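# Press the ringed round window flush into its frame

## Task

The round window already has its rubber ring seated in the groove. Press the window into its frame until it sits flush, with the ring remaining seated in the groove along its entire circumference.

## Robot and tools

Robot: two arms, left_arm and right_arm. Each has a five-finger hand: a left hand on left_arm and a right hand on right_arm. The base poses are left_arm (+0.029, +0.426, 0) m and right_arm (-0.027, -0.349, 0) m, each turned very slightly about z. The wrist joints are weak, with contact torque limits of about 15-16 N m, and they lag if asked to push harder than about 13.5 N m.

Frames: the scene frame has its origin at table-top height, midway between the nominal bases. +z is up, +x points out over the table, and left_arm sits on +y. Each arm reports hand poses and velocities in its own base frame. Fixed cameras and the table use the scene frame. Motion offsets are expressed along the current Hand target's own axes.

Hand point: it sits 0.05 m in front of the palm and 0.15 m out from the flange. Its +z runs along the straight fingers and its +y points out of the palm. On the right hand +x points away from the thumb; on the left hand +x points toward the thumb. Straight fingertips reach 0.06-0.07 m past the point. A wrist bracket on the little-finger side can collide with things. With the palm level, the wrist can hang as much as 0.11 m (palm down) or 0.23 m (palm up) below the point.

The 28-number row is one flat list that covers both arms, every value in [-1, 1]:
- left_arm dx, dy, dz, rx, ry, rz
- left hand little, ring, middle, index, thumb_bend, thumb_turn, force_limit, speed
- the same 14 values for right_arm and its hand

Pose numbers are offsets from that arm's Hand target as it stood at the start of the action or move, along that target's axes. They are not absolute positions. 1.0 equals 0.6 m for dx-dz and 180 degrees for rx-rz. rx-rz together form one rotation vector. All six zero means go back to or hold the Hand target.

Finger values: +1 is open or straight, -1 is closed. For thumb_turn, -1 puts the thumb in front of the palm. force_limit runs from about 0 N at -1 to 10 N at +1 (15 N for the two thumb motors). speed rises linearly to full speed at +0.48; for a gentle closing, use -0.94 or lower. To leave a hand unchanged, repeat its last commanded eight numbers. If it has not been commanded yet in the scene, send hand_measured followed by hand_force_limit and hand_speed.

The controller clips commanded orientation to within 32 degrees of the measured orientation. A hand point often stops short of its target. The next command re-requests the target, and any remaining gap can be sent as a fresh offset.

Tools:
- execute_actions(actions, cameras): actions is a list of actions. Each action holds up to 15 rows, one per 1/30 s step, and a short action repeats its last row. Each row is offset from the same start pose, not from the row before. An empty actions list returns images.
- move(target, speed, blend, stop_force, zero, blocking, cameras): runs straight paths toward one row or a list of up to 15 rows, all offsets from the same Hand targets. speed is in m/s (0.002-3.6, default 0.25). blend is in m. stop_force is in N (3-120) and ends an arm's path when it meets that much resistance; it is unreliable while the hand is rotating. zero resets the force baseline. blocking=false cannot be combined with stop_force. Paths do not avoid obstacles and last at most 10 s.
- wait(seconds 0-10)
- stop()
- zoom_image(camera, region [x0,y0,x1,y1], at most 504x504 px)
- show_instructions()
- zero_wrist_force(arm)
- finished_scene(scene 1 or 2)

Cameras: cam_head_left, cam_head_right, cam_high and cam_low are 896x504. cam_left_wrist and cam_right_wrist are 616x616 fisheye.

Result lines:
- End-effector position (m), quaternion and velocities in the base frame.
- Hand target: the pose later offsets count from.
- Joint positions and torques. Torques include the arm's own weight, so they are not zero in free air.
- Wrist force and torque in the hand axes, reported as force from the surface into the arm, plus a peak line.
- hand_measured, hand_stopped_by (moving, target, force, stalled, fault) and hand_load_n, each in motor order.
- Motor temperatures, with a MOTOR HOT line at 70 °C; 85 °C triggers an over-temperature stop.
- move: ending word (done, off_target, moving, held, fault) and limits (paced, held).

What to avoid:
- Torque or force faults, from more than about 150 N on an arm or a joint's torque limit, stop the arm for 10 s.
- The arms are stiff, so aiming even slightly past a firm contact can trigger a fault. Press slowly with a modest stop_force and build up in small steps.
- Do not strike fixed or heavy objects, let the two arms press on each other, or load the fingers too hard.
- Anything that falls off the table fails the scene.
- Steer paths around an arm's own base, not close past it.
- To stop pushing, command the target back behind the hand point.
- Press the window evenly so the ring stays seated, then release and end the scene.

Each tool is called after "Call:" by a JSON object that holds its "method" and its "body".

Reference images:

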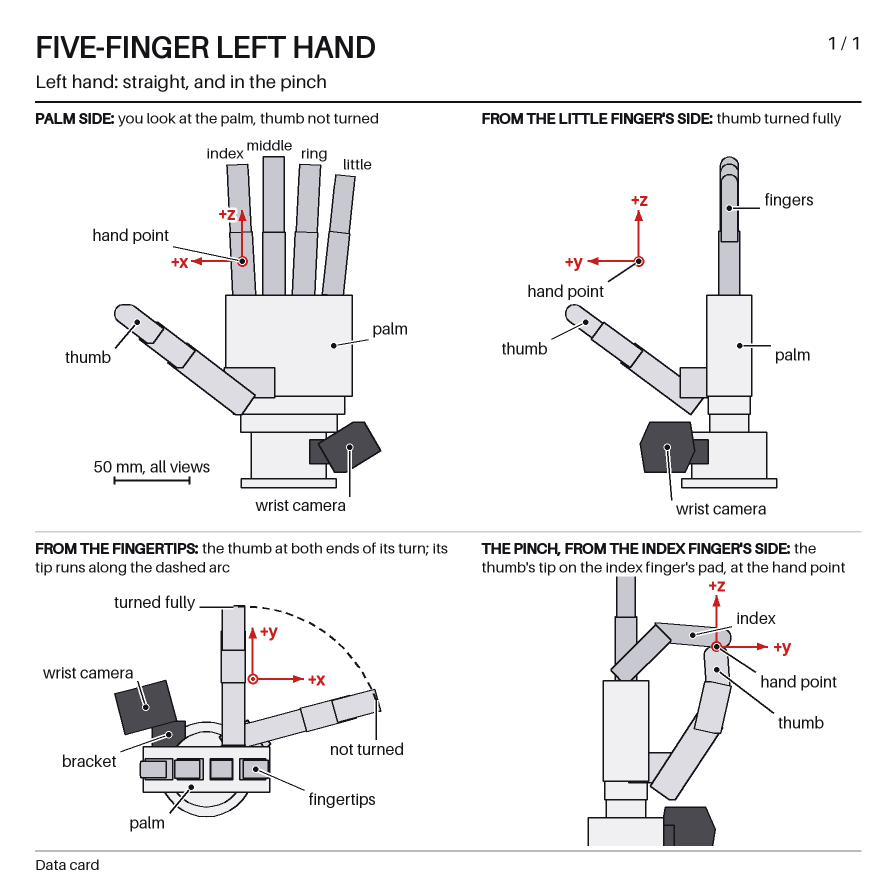

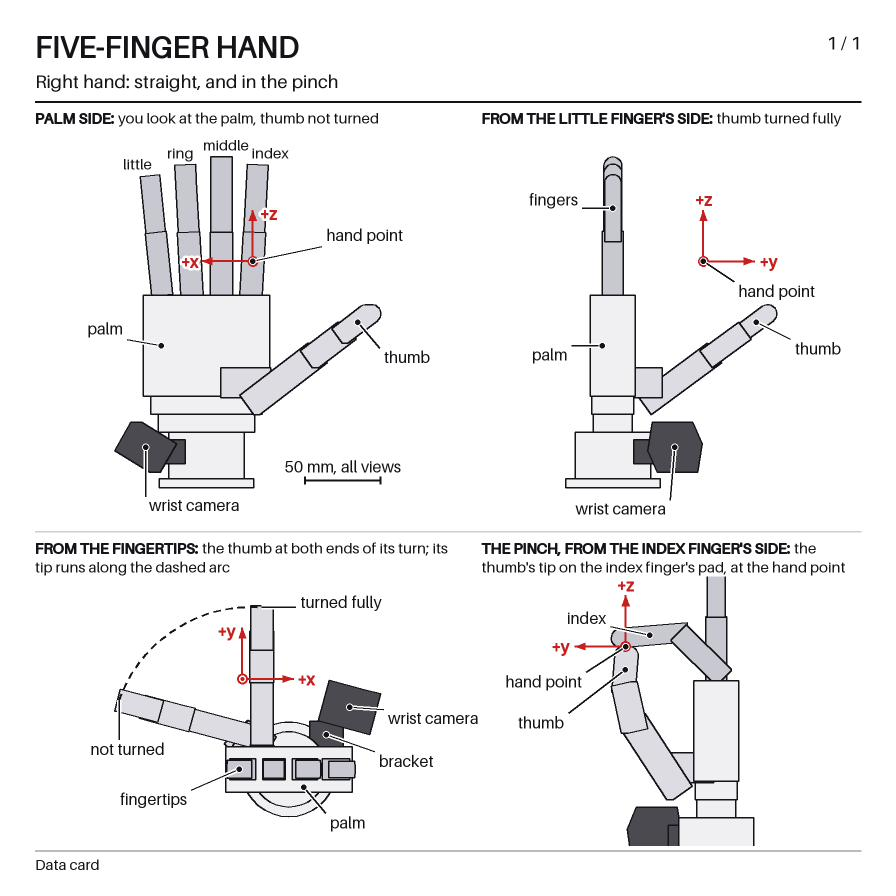

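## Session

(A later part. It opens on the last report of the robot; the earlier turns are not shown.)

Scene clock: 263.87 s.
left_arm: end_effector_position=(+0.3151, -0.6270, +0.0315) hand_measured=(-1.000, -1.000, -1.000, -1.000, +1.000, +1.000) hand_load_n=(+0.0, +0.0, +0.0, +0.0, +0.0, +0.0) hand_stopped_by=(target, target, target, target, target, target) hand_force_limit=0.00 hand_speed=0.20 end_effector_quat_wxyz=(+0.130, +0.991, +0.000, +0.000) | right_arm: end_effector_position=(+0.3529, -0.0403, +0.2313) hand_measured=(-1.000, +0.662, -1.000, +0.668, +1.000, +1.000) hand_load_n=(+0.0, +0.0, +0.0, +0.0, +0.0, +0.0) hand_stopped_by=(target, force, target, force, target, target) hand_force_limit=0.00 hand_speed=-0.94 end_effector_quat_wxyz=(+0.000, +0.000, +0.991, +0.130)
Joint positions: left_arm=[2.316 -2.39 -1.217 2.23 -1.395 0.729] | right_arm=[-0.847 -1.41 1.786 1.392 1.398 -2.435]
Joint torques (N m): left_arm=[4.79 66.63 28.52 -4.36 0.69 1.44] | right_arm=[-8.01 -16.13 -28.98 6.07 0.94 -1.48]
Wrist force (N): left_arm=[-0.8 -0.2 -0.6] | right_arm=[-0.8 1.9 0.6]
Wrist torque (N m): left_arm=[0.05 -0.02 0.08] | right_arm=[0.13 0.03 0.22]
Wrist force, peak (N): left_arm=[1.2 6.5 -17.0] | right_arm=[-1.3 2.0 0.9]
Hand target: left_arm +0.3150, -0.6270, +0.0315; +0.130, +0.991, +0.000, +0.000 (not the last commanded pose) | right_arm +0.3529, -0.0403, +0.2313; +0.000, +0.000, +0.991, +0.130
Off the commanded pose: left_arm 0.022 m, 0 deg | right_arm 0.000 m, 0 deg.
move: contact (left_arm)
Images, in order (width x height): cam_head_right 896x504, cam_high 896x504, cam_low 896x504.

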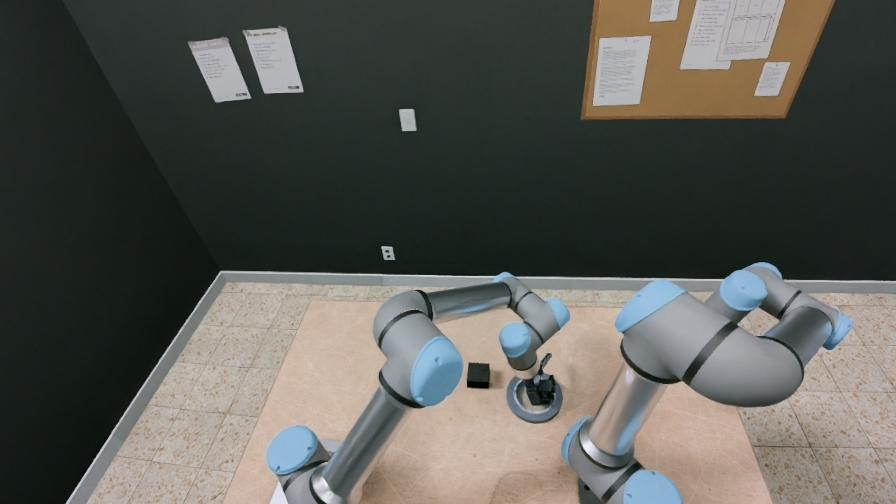

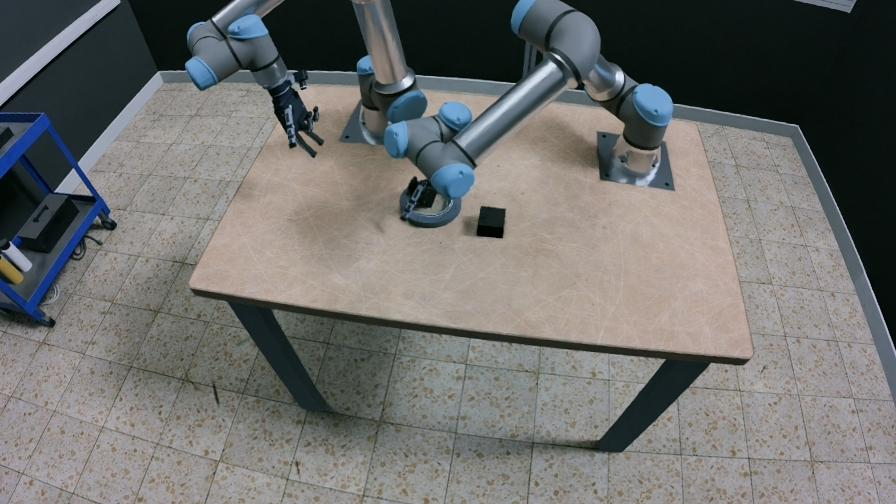

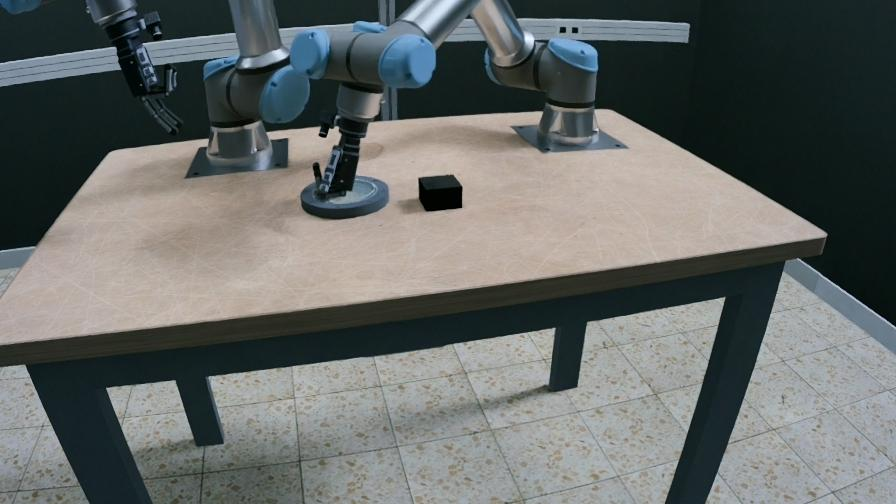

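Call:
{"method": "move", "body": {"target": [0,-0.0166,-0.0217,-0.0278,0,0,-1,-1,-1,-1,1,1,0,0.2, 0,0,0,0,0,0,-1,0.5,-1,0.5,1,1,0,-0.94], "speed": 0.06}}

Call:
{"method": "move", "body": {"target": [0,-0.0171,0.0470,0,0,0,-1,-1,-1,-1,1,1,0,0.2, 0,0,0,0,0,0,-1,0.5,-1,0.5,1,1,0,-0.94], "speed": 0.015, "stop_force": 35, "cameras": ["cam_high","cam_low","cam_head_right"]}}

Call:
{"method": "zoom_image", "body": {"camera": "cam_high", "region": [390, 160, 480, 240]}}

Call:
{"method": "zoom_image", "body": {"camera": "cam_low", "region": [290, 150, 400, 230]}}

Call:
{"method": "zoom_image", "body": {"camera": "cam_head_right", "region": [490, 340, 590, 440]}}

Scene clock: 273.27 s.
left_arm: end_effector_position=(+0.3150, -0.6140, +0.0415) hand_measured=(-1.000, -1.000, -1.000, -1.000, +1.000, +1.000) hand_load_n=(+0.0, +0.0, +0.0, +0.0, -0.5, +0.0) hand_stopped_by=(target, target, target, target, target, target) hand_force_limit=0.00 hand_speed=0.20 end_effector_quat_wxyz=(+0.173, +0.985, +0.000, +0.000) | right_arm: end_effector_position=(+0.3529, -0.0403, +0.2313) hand_measured=(-1.000, +0.662, -1.000, +0.668, +1.000, +1.000) hand_load_n=(+0.0, +0.0, +0.0, +0.0, +0.0, +0.0) hand_stopped_by=(target, force, target, force, target, target) hand_force_limit=0.00 hand_speed=-0.94 end_effector_quat_wxyz=(+0.000, +0.000, +0.991, +0.130)
Joint positions: left_arm=[2.357 -2.32 -1.335 2.336 -1.327 0.755] | right_arm=[-0.847 -1.41 1.786 1.392 1.398 -2.435]
Joint torques (N m): left_arm=[12.01 62.65 6.64 0.72 2.15 1.84] | right_arm=[-8.12 -15.23 -29.43 5.94 0.95 -1.56]
Wrist force (N): left_arm=[-0.5 -0.1 -1.0] | right_arm=[-1.0 1.9 0.9]
Wrist torque (N m): left_arm=[0.09 -0.07 0.08] | right_arm=[0.11 0.06 0.21]
Wrist force, peak (N): left_arm=[-0.9 -0.2 -1.1] | right_arm=[-1.1 2.1 1.1]
Hand target: left_arm +0.3150, -0.6140, +0.0415; +0.173, +0.985, +0.000, +0.000 | right_arm +0.3529, -0.0403, +0.2313; +0.000, +0.000, +0.991, +0.130
Off the commanded pose: left_arm 0.000 m, 0 deg | right_arm 0.000 m, 0 deg.
move: done

Scene clock: 275.10 s.
left_arm: end_effector_position=(+0.3151, -0.6140, +0.0341) hand_measured=(-1.000, -1.000, -1.000, -1.000, +1.000, +1.000) hand_load_n=(+0.0, +0.0, +0.0, +0.0, +0.0, +0.0) hand_stopped_by=(target, target, target, target, target, target) hand_force_limit=0.00 hand_speed=0.20 end_effector_quat_wxyz=(+0.173, +0.985, +0.000, +0.000) | right_arm: end_effector_position=(+0.3529, -0.0403, +0.2313) hand_measured=(-1.000, +0.662, -1.000, +0.668, +1.000, +1.000) hand_load_n=(+0.0, +0.0, +0.0, +0.0, +0.0, +0.0) hand_stopped_by=(target, force, target, force, target, target) hand_force_limit=0.00 hand_speed=-0.94 end_effector_quat_wxyz=(+0.000, +0.000, +0.991, +0.130)
Joint positions: left_arm=[2.357 -2.329 -1.34 2.35 -1.327 0.756] | right_arm=[-0.847 -1.41 1.786 1.392 1.398 -2.435]
Joint torques (N m): left_arm=[-11.15 42.3 18.21 -1.27 0.32 1.9] | right_arm=[-7.31 -15.95 -29.81 6.06 0.94 -1.55]
Wrist force (N): left_arm=[5.0 6.0 -36.2] | right_arm=[-1.0 2.2 0.7]
Wrist torque (N m): left_arm=[2.42 -1.85 0.13] | right_arm=[0.16 0.06 0.21]
Wrist force, peak (N): left_arm=[9.1 12.9 -51.4] | right_arm=[-1.2 2.2 0.9]
Hand target: left_arm +0.3151, -0.6140, +0.0341; +0.173, +0.985, +0.000, +0.000 (not the last commanded pose) | right_arm +0.3529, -0.0403, +0.2313; +0.000, +0.000, +0.991, +0.130
Off the commanded pose: left_arm 0.023 m, 0 deg | right_arm 0.000 m, 0 deg.
move: contact (left_arm)
Images, in order (width x height): cam_head_right 896x504, cam_high 896x504, cam_low 896x504.

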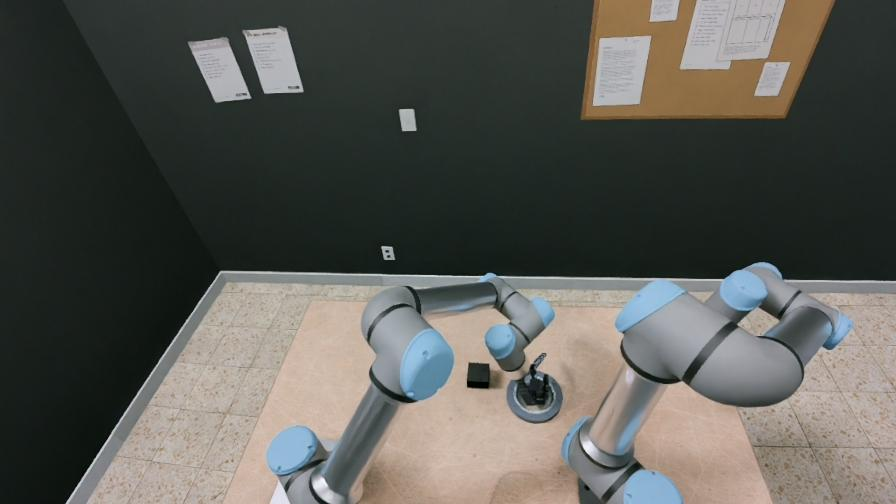

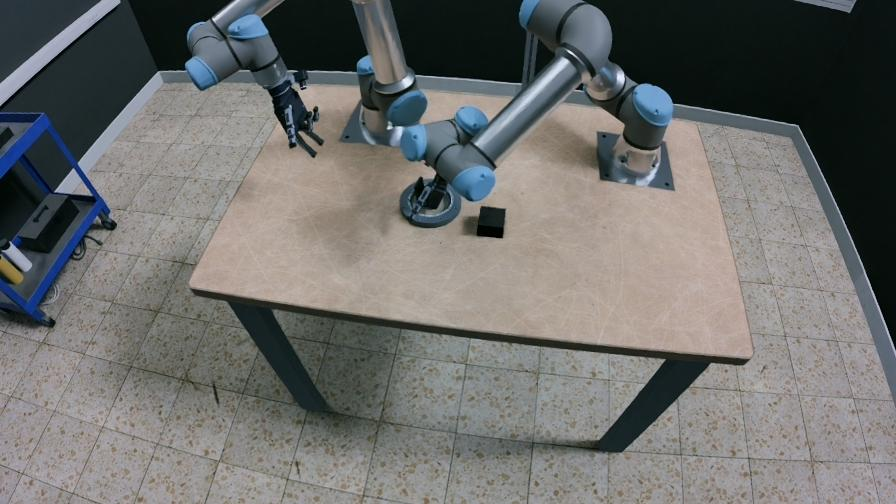

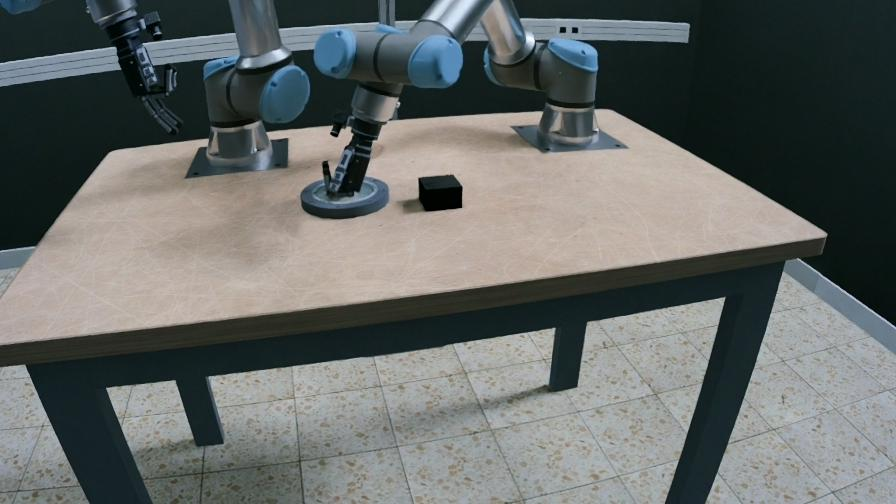

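Scaled by 5.600 from the camera's 896x504 image, which has a finer 1280x720 frame.

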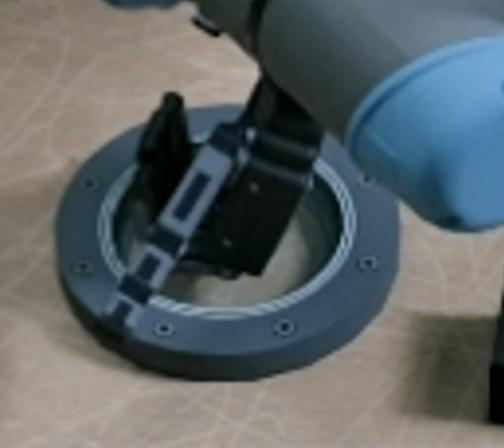

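Scaled by 4.582 from the camera's 896x504 image, which has a finer 1280x720 frame.

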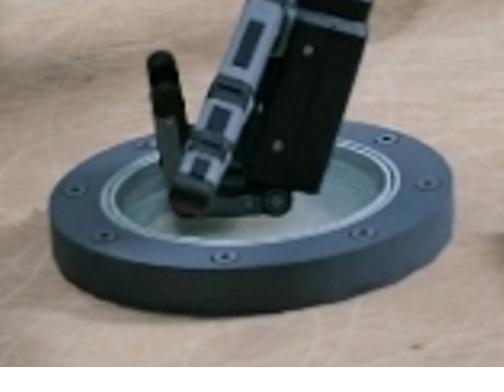

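Scaled by 5.040 from the camera's 896x504 image, which has a finer 1280x720 frame.

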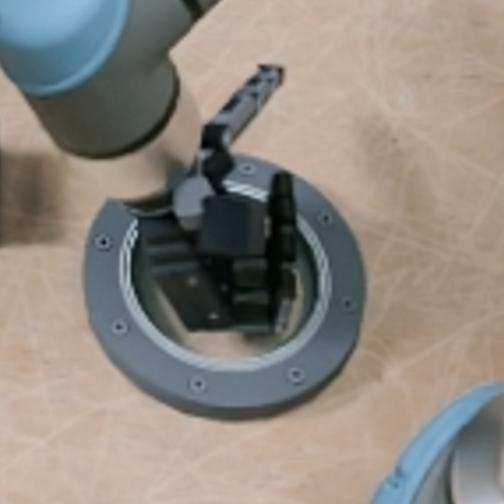

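Call:
{"method": "move", "body": {"target": [0,-0.0114,0.0313,0,0,0,-1,-1,-1,-1,1,1,0,0.2, 0,0,0,0,0,0,-1,0.5,-1,0.5,1,1,0,-0.94], "speed": 0.01, "stop_force": 65, "zero": false, "cameras": ["cam_high","cam_low","cam_head_right"]}}

Call:
{"method": "zoom_image", "body": {"camera": "cam_high", "region": [390, 160, 480, 240]}}

Call:
{"method": "zoom_image", "body": {"camera": "cam_low", "region": [290, 150, 400, 230]}}

Scene clock: 281.83 s.
left_arm: end_effector_position=(+0.3153, -0.6142, +0.0334) hand_measured=(-1.000, -1.000, -1.000, -1.000, +1.000, +1.000) hand_load_n=(-0.5, +0.0, +0.0, +0.0, +0.0, +0.0) hand_stopped_by=(target, target, target, target, target, target) hand_force_limit=0.00 hand_speed=0.20 end_effector_quat_wxyz=(+0.174, +0.985, +0.000, +0.000) | right_arm: end_effector_position=(+0.3529, -0.0403, +0.2313) hand_measured=(-1.000, +0.662, -1.000, +0.668, +1.000, +1.000) hand_load_n=(+0.0, +0.5, +0.0, +0.0, +0.0, +0.0) hand_stopped_by=(target, force, target, force, target, target) hand_force_limit=0.00 hand_speed=-0.94 end_effector_quat_wxyz=(+0.000, +0.000, +0.991, +0.130)
Joint positions: left_arm=[2.357 -2.33 -1.341 2.352 -1.327 0.756] | right_arm=[-0.847 -1.41 1.786 1.392 1.398 -2.435]
Joint torques (N m): left_arm=[-17.18 21.49 4.7 -1.36 -1.47 1.65] | right_arm=[-7.79 -15.12 -29.44 5.95 0.82 -1.53]
Wrist force (N): left_arm=[14.1 17.4 -67.1] | right_arm=[-1.1 1.6 1.1]
Wrist torque (N m): left_arm=[4.68 -3.09 0.28] | right_arm=[0.06 0.06 0.19]
Wrist force, peak (N): left_arm=[17.8 23.5 -77.6] | right_arm=[-1.2 2.2 0.7]
Hand target: left_arm +0.3153, -0.6142, +0.0334; +0.174, +0.985, +0.000, +0.000 (not the last commanded pose) | right_arm +0.3529, -0.0403, +0.2313; +0.000, +0.000, +0.991, +0.130
Off the commanded pose: left_arm 0.019 m, 0 deg | right_arm 0.000 m, 0 deg.
move: contact (left_arm)
Images, in order (width x height): cam_head_right 896x504, cam_high 896x504, cam_low 896x504.

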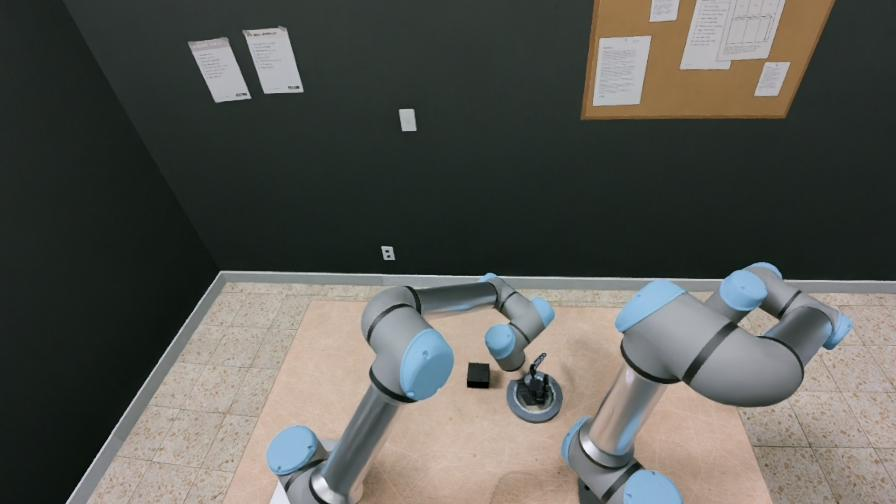

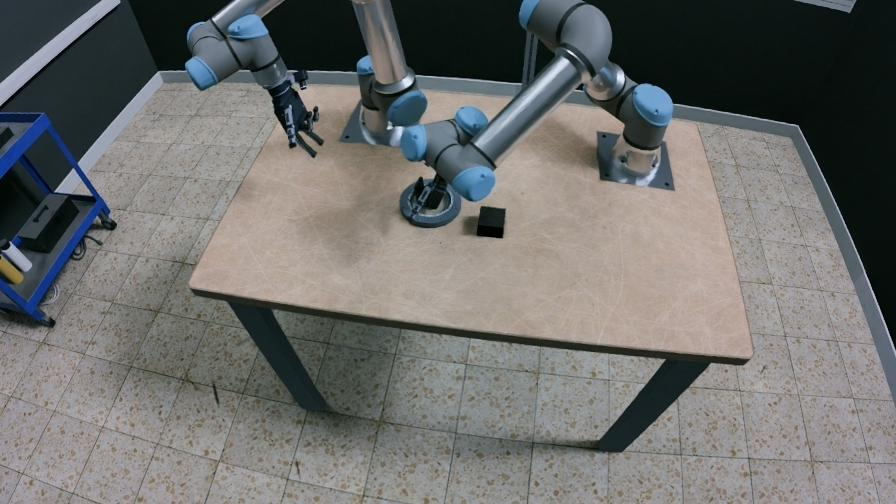

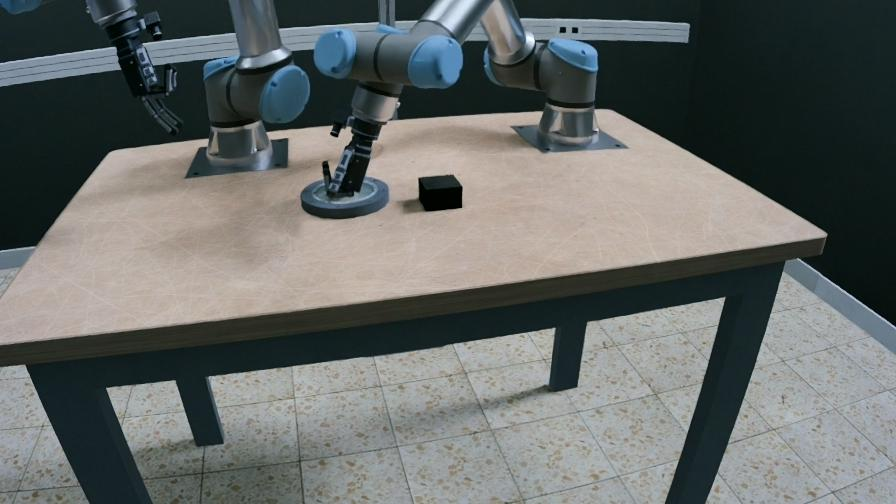

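Scaled by 5.600 from the camera's 896x504 image, which has a finer 1280x720 frame.

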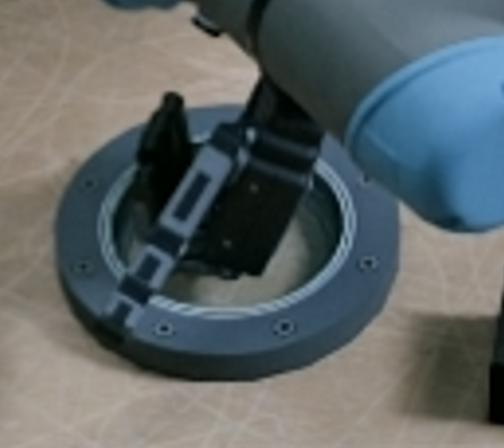

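Scaled by 4.582 from the camera's 896x504 image, which has a finer 1280x720 frame.

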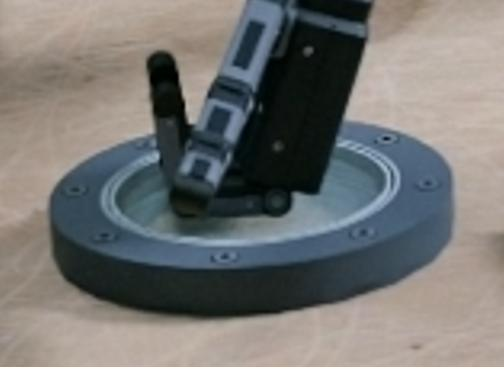

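Call:
{"method": "move", "body": {"target": [[0,0.0342,-0.094,0,0,0,-1,-1,-1,-1,1,1,0,0.2, 0,0,0,0,0,0,-1,0.5,-1,0.5,1,1,0,-0.94],[0,-0.1780,-0.2421,0,0,0,-1,-1,-1,-1,1,1,0,0.2, 0,0,0,0,0,0,-1,0.5,-1,0.5,1,1,0,-0.94]], "speed": [0.05,0.15], "blend": [0.02,0], "cameras": ["all"]}}

Call:
{"method": "zoom_image", "body": {"camera": "cam_high", "region": [395, 170, 465, 235]}}

Call:
{"method": "zoom_image", "body": {"camera": "cam_low", "region": [295, 165, 395, 225]}}

Call:
{"method": "zoom_image", "body": {"camera": "cam_head_right", "region": [500, 360, 570, 430]}}

Call:
{"method": "zoom_image", "body": {"camera": "cam_left_wrist", "region": [180, 130, 380, 330]}}

Scene clock: 289.00 s.
left_arm: end_effector_position=(+0.3152, -0.4642, +0.1333) hand_measured=(-1.000, -1.000, -1.000, -1.000, +1.000, +1.000) hand_load_n=(+0.5, +0.5, +0.0, +0.0, +0.0, +0.0) hand_stopped_by=(target, target, target, target, target, target) hand_force_limit=0.00 hand_speed=0.20 end_effector_quat_wxyz=(+0.174, +0.985, +0.000, +0.000) | right_arm: end_effector_position=(+0.3529, -0.0403, +0.2313) hand_measured=(-1.000, +0.662, -1.000, +0.668, +1.000, +1.000) hand_load_n=(+0.0, +0.0, +0.0, +0.0, +0.0, +0.0) hand_stopped_by=(target, force, target, force, target, target) hand_force_limit=0.00 hand_speed=-0.94 end_effector_quat_wxyz=(+0.000, +0.000, +0.991, +0.130)
Joint positions: left_arm=[2.609 -1.964 -1.681 2.257 -1.272 1.011] | right_arm=[-0.847 -1.41 1.786 1.392 1.398 -2.435]
Joint torques (N m): left_arm=[13.22 51.36 8.48 -4.37 2.48 1.69] | right_arm=[-8.07 -15.77 -30.09 5.87 0.93 -1.53]
Wrist force (N): left_arm=[0.0 -0.1 -0.9] | right_arm=[-1.0 1.8 0.7]
Wrist torque (N m): left_arm=[0.08 -0.14 0.11] | right_arm=[0.11 0.06 0.21]
Wrist force, peak (N): left_arm=[14.2 17.6 -67.4] | right_arm=[-1.2 2.0 1.1]
Hand target: left_arm +0.3152, -0.4641, +0.1333; +0.174, +0.985, +0.000, +0.000 | right_arm +0.3529, -0.0403, +0.2313; +0.000, +0.000, +0.991, +0.130
Off the commanded pose: left_arm 0.000 m, 0 deg | right_arm 0.000 m, 0 deg.
move: done

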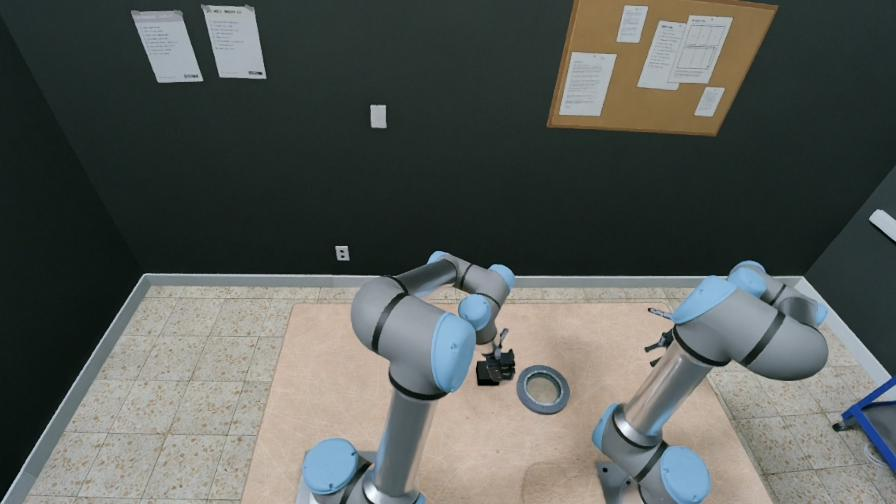

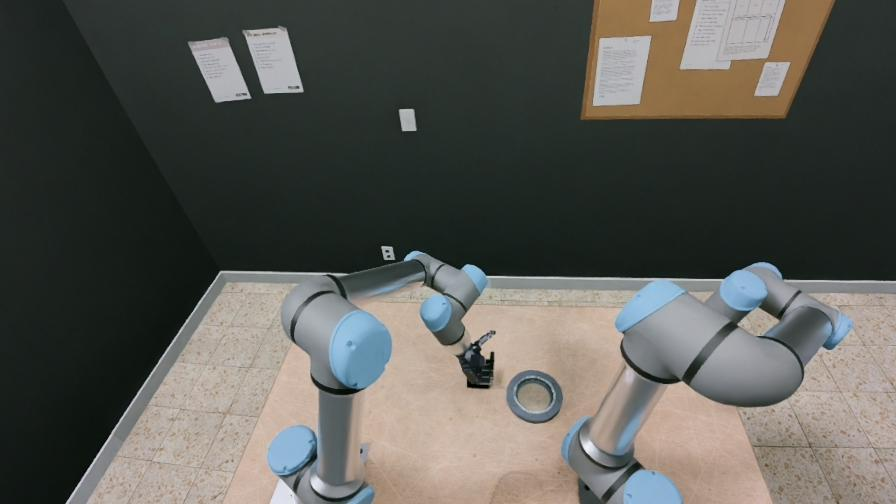

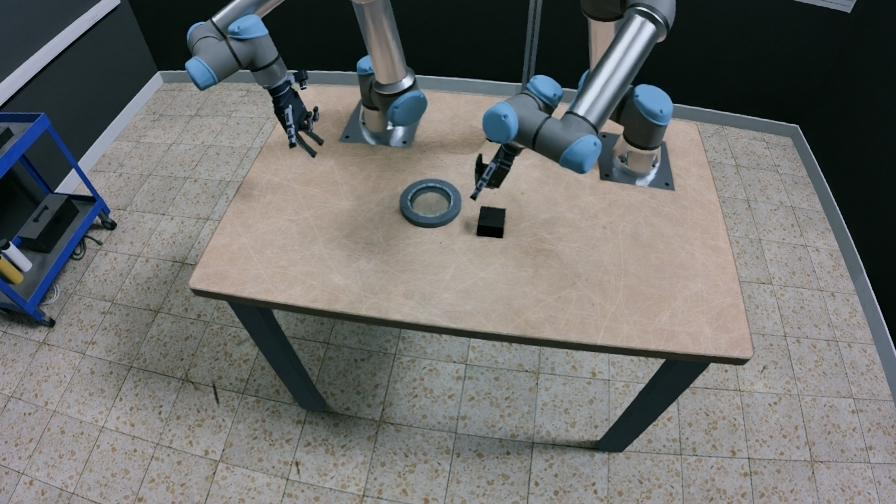

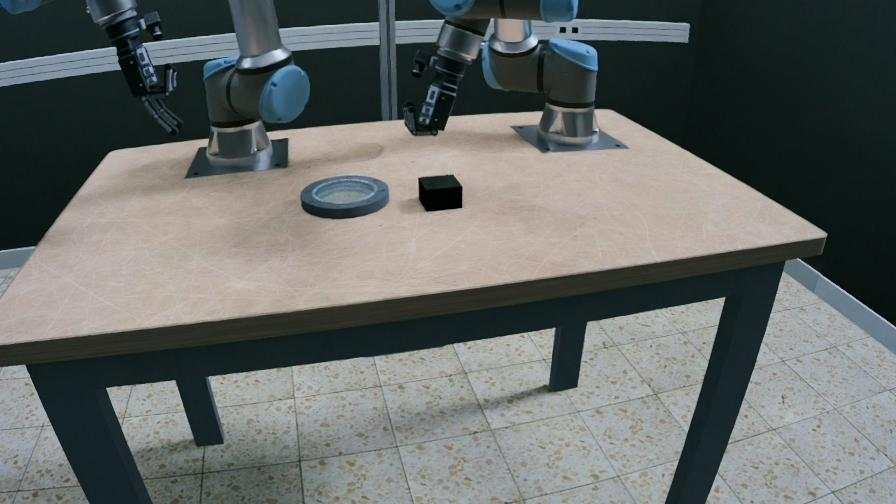

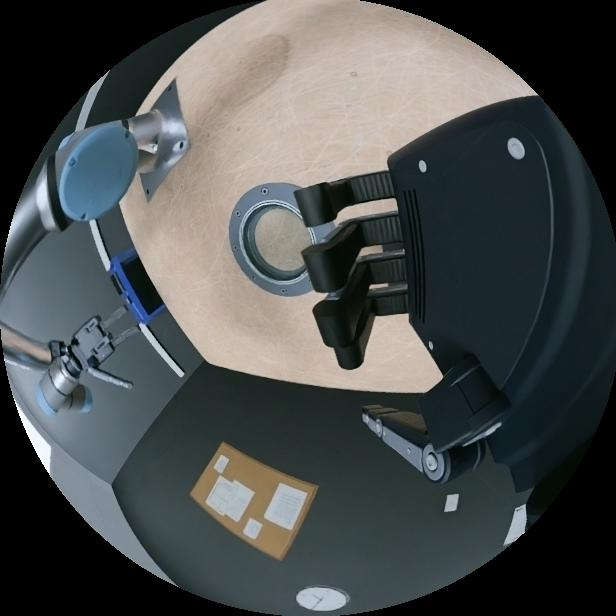

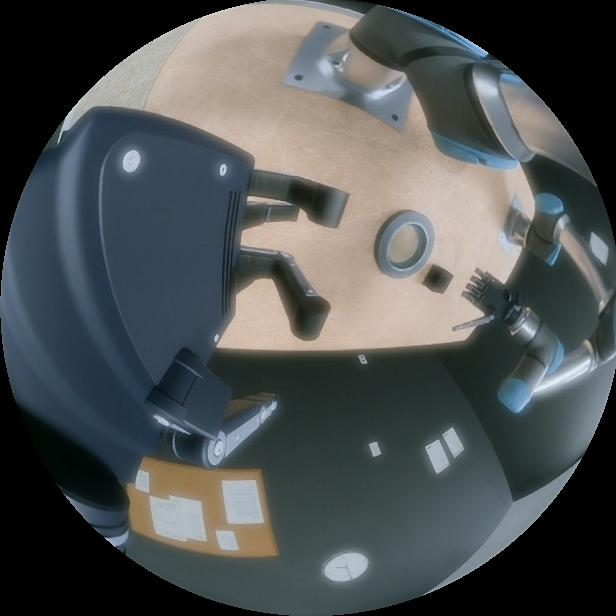

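Scaled by 7.200 from the camera's 896x504 image, which has a finer 1280x720 frame.

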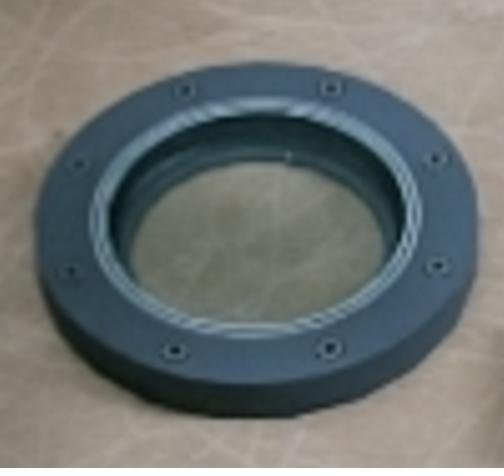

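Scaled by 5.040 from the camera's 896x504 image, which has a finer 1280x720 frame.

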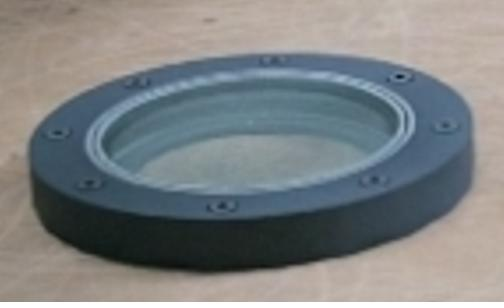

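Scaled by 7.200 from the camera's 896x504 image, which has a finer 1280x720 frame.

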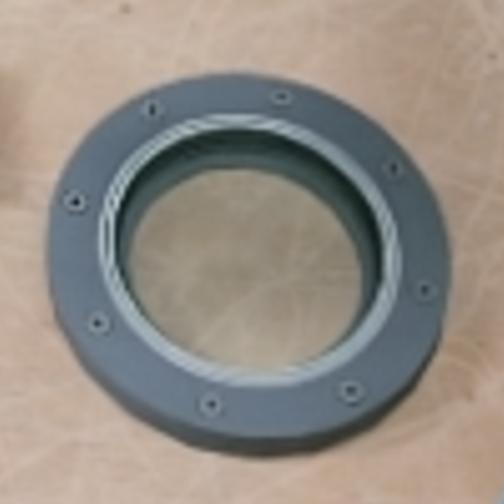

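Scaled by 2.520 from the camera's 616x616 image, which has a finer 880x880 frame.

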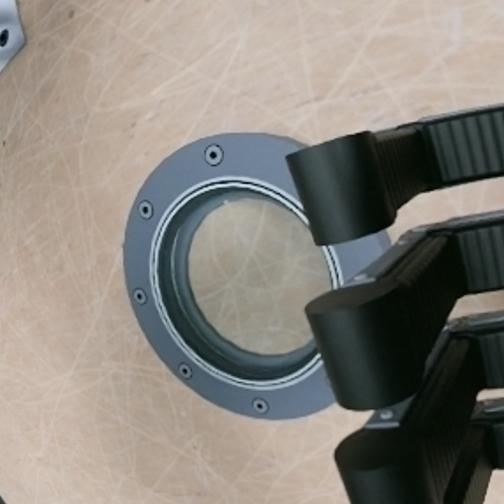

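Call:
{"method": "move", "body": {"target": [0.0335,0.1849,0.2234,0,0,0,-1,-1,-1,-1,1,1,0,0.2, 0,0,0,0,0,0,-1,0.5,-1,0.5,1,1,0,-0.94], "speed": 0.15}}

Call:
{"method": "move", "body": {"target": [0,-0.0114,0.0313,0,0,0,-1,-1,-1,-1,1,1,0,0.2, 0,0,0,0,0,0,-1,0.5,-1,0.5,1,1,0,-0.94], "speed": 0.01, "stop_force": 50, "cameras": ["cam_low"]}}

Call:
{"method": "zoom_image", "body": {"camera": "cam_low", "region": [295, 165, 395, 225]}}

Scene clock: 294.00 s.
left_arm: end_effector_position=(+0.3353, -0.6142, +0.0454) hand_measured=(-1.000, -1.000, -1.000, -1.000, +1.000, +1.000) hand_load_n=(+0.0, +0.0, +0.0, +0.0, +0.0, +0.0) hand_stopped_by=(target, target, target, target, target, target) hand_force_limit=0.00 hand_speed=0.20 end_effector_quat_wxyz=(+0.174, +0.985, +0.000, +0.000) | right_arm: end_effector_position=(+0.3529, -0.0403, +0.2313) hand_measured=(-1.000, +0.662, -1.000, +0.668, +1.000, +1.000) hand_load_n=(+0.0, +0.0, +0.0, +0.0, +0.0, +0.0) hand_stopped_by=(target, force, target, force, target, target) hand_force_limit=0.00 hand_speed=-0.94 end_effector_quat_wxyz=(+0.000, +0.000, +0.991, +0.130)
Joint positions: left_arm=[2.383 -2.34 -1.289 2.304 -1.32 0.781] | right_arm=[-0.847 -1.41 1.786 1.392 1.398 -2.435]
Joint torques (N m): left_arm=[-11.37 36.95 28.19 -3.99 -1.33 -1.45] | right_arm=[-7.58 -15.29 -29.39 5.8 0.92 -1.54]
Wrist force (N): left_arm=[-0.3 -0.4 -0.7] | right_arm=[-1.0 1.9 0.8]
Wrist torque (N m): left_arm=[0.04 -0.11 0.23] | right_arm=[0.12 0.06 0.21]
Wrist force, peak (N): left_arm=[-0.1 -1.2 -1.8] | right_arm=[-1.2 1.9 1.4]
Hand target: left_arm +0.3353, -0.6142, +0.0454; +0.174, +0.985, +0.000, +0.000 | right_arm +0.3529, -0.0403, +0.2313; +0.000, +0.000, +0.991, +0.130
Off the commanded pose: left_arm 0.000 m, 0 deg | right_arm 0.000 m, 0 deg.
move: done

Scene clock: 296.50 s.
left_arm: end_effector_position=(+0.3354, -0.6143, +0.0339) hand_measured=(-1.000, -1.000, -1.000, -1.000, +1.000, +1.000) hand_load_n=(+0.0, +0.0, +0.0, +0.0, +0.0, +0.0) hand_stopped_by=(target, target, target, target, target, target) hand_force_limit=0.00 hand_speed=0.20 end_effector_quat_wxyz=(+0.174, +0.985, +0.000, +0.001) | right_arm: end_effector_position=(+0.3529, -0.0403, +0.2313) hand_measured=(-1.000, +0.662, -1.000, +0.668, +1.000, +1.000) hand_load_n=(+0.0, +0.0, +0.0, +0.0, +0.0, +0.0) hand_stopped_by=(target, force, target, force, target, target) hand_force_limit=0.00 hand_speed=-0.94 end_effector_quat_wxyz=(+0.000, +0.000, +0.991, +0.130)
Joint positions: left_arm=[2.383 -2.354 -1.297 2.326 -1.32 0.781] | right_arm=[-0.847 -1.41 1.786 1.392 1.398 -2.435]
Joint torques (N m): left_arm=[-10.64 33.98 11.72 -1.42 -1.33 -1.04] | right_arm=[-8.09 -15.8 -29.74 5.7 0.87 -1.5]
Wrist force (N): left_arm=[11.1 10.5 -50.6] | right_arm=[-0.9 1.8 1.0]
Wrist torque (N m): left_arm=[3.40 -2.78 0.48] | right_arm=[0.09 0.04 0.22]
Wrist force, peak (N): left_arm=[13.3 15.0 -59.5] | right_arm=[-1.4 2.1 1.2]
Hand target: left_arm +0.3354, -0.6143, +0.0339; +0.174, +0.985, +0.000, +0.001 (not the last commanded pose) | right_arm +0.3529, -0.0403, +0.2313; +0.000, +0.000, +0.991, +0.130
Off the commanded pose: left_arm 0.009 m, 0 deg | right_arm 0.000 m, 0 deg.
move: contact (left_arm)
Images, in order (width x height): cam_low 896x504.

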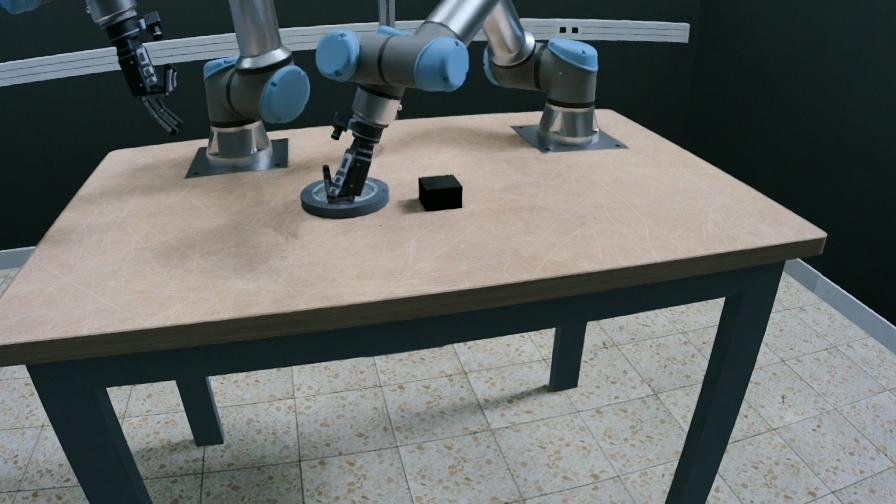

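Scaled by 5.040 from the camera's 896x504 image, which has a finer 1280x720 frame.

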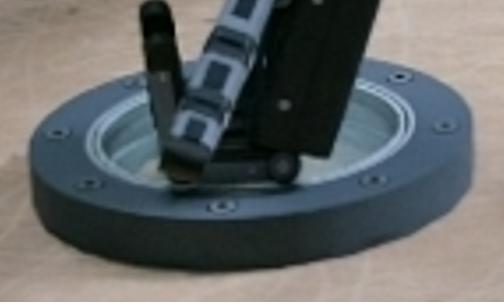

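Call:
{"method": "move", "body": {"target": [[0,0.0057,-0.0157,0,0,0,-1,-1,-1,-1,1,1,0,0.2, 0,0,0,0,0,0,-1,0.5,-1,0.5,1,1,0,-0.94],[0,-0.0981,-0.057,0,0,0,-1,-1,-1,-1,1,1,0,0.2, 0,0,0,0,0,0,-1,0.5,-1,0.5,1,1,0,-0.94]], "speed": 0.06}}

Call:
{"method": "move", "body": {"target": [0,-0.0114,0.0313,0,0,0,-1,-1,-1,-1,1,1,0,0.2, 0,0,0,0,0,0,-1,0.5,-1,0.5,1,1,0,-0.94], "speed": 0.01, "stop_force": 30, "cameras": ["cam_low","cam_head_right","cam_high"]}}

Call:
{"method": "zoom_image", "body": {"camera": "cam_low", "region": [295, 155, 395, 225]}}

Call:
{"method": "zoom_image", "body": {"camera": "cam_head_right", "region": [500, 360, 570, 430]}}

Scene clock: 304.57 s.
left_arm: end_effector_position=(+0.3354, -0.5473, +0.0459) hand_measured=(-1.000, -1.000, -1.000, -1.000, +1.000, +1.000) hand_load_n=(+0.0, +0.0, +0.0, +0.0, +0.0, +0.0) hand_stopped_by=(target, target, target, target, target, target) hand_force_limit=0.00 hand_speed=0.20 end_effector_quat_wxyz=(+0.174, +0.985, +0.000, +0.001) | right_arm: end_effector_position=(+0.3529, -0.0403, +0.2313) hand_measured=(-1.000, +0.662, -1.000, +0.668, +1.000, +1.000) hand_load_n=(+0.0, +0.0, +0.0, +0.0, +0.0, +0.0) hand_stopped_by=(target, force, target, force, target, target) hand_force_limit=0.00 hand_speed=-0.94 end_effector_quat_wxyz=(+0.000, +0.000, +0.991, +0.130)
Joint positions: left_arm=[2.481 -2.227 -1.5 2.378 -1.298 0.88] | right_arm=[-0.847 -1.41 1.786 1.392 1.398 -2.435]
Joint torques (N m): left_arm=[12.87 59.94 4.96 0.52 2.5 1.74] | right_arm=[-7.61 -15.97 -29.49 5.74 0.79 -1.5]
Wrist force (N): left_arm=[-0.4 -0.3 -1.0] | right_arm=[-0.8 2.0 1.3]
Wrist torque (N m): left_arm=[0.06 -0.09 0.09] | right_arm=[0.10 0.01 0.22]
Wrist force, peak (N): left_arm=[10.9 10.4 -50.9] | right_arm=[-1.2 2.1 1.3]
Hand target: left_arm +0.3354, -0.5473, +0.0459; +0.174, +0.985, +0.000, +0.001 | right_arm +0.3529, -0.0403, +0.2313; +0.000, +0.000, +0.991, +0.130
Off the commanded pose: left_arm 0.000 m, 0 deg | right_arm 0.000 m, 0 deg.
move: done

Scene clock: 307.03 s.
left_arm: end_effector_position=(+0.3355, -0.5473, +0.0346) hand_measured=(-1.000, -1.000, -1.000, -1.000, +1.000, +1.000) hand_load_n=(+0.0, +0.0, +0.0, +0.0, +0.0, +0.0) hand_stopped_by=(target, target, target, target, target, target) hand_force_limit=0.00 hand_speed=0.20 end_effector_quat_wxyz=(+0.174, +0.985, +0.000, +0.001) | right_arm: end_effector_position=(+0.3529, -0.0403, +0.2313) hand_measured=(-1.000, +0.662, -1.000, +0.668, +1.000, +1.000) hand_load_n=(+0.0, +0.0, +0.0, +0.0, +0.0, +0.0) hand_stopped_by=(target, force, target, force, target, target) hand_force_limit=0.00 hand_speed=-0.94 end_effector_quat_wxyz=(+0.000, +0.000, +0.991, +0.130)
Joint positions: left_arm=[2.482 -2.242 -1.508 2.401 -1.298 0.88] | right_arm=[-0.847 -1.41 1.786 1.392 1.398 -2.435]
Joint torques (N m): left_arm=[-8.84 42.15 17.87 -1.51 0.87 1.25] | right_arm=[-7.46 -15.45 -29.45 5.75 0.77 -1.42]
Wrist force (N): left_arm=[5.5 5.1 -31.8] | right_arm=[-1.0 1.8 0.9]
Wrist torque (N m): left_arm=[2.14 -1.85 0.18] | right_arm=[0.10 0.05 0.20]
Wrist force, peak (N): left_arm=[8.8 9.6 -42.8] | right_arm=[-1.3 2.1 0.6]
Hand target: left_arm +0.3355, -0.5473, +0.0346; +0.174, +0.985, +0.000, +0.001 (not the last commanded pose) | right_arm +0.3529, -0.0403, +0.2313; +0.000, +0.000, +0.991, +0.130
Off the commanded pose: left_arm 0.009 m, 0 deg | right_arm 0.000 m, 0 deg.
move: contact (left_arm)
Images, in order (width x height): cam_head_right 896x504, cam_high 896x504, cam_low 896x504.

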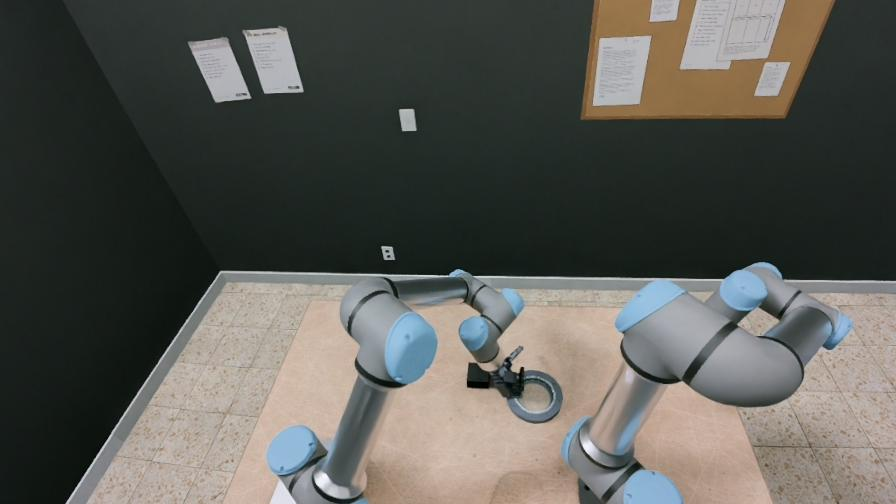

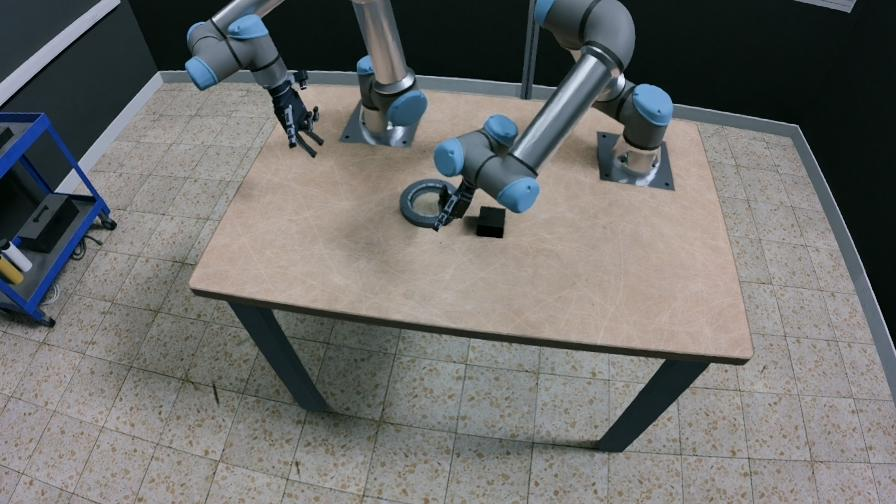

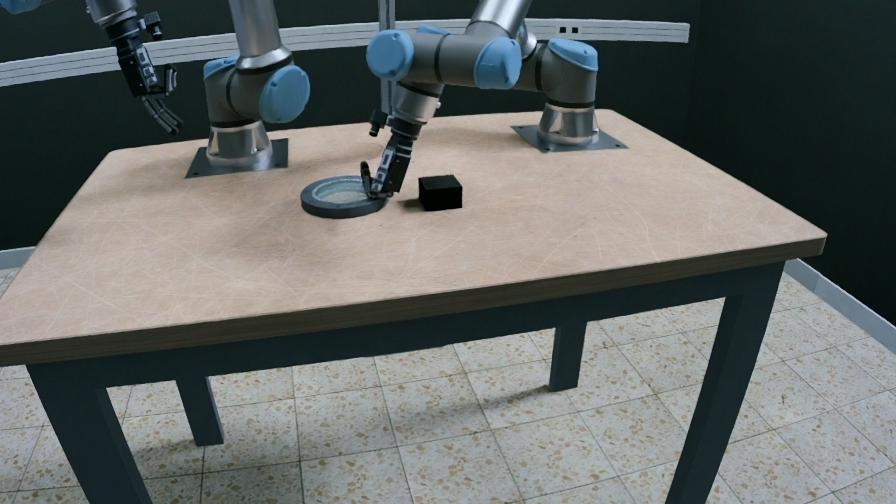

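Scaled by 5.040 from the camera's 896x504 image, which has a finer 1280x720 frame.

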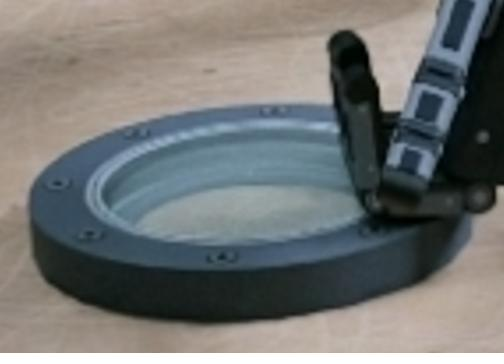

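Scaled by 7.200 from the camera's 896x504 image, which has a finer 1280x720 frame.

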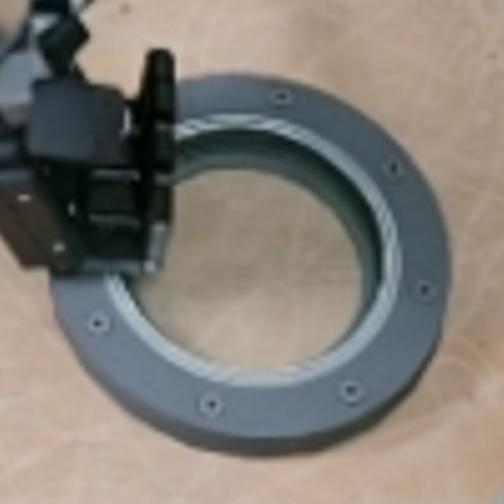

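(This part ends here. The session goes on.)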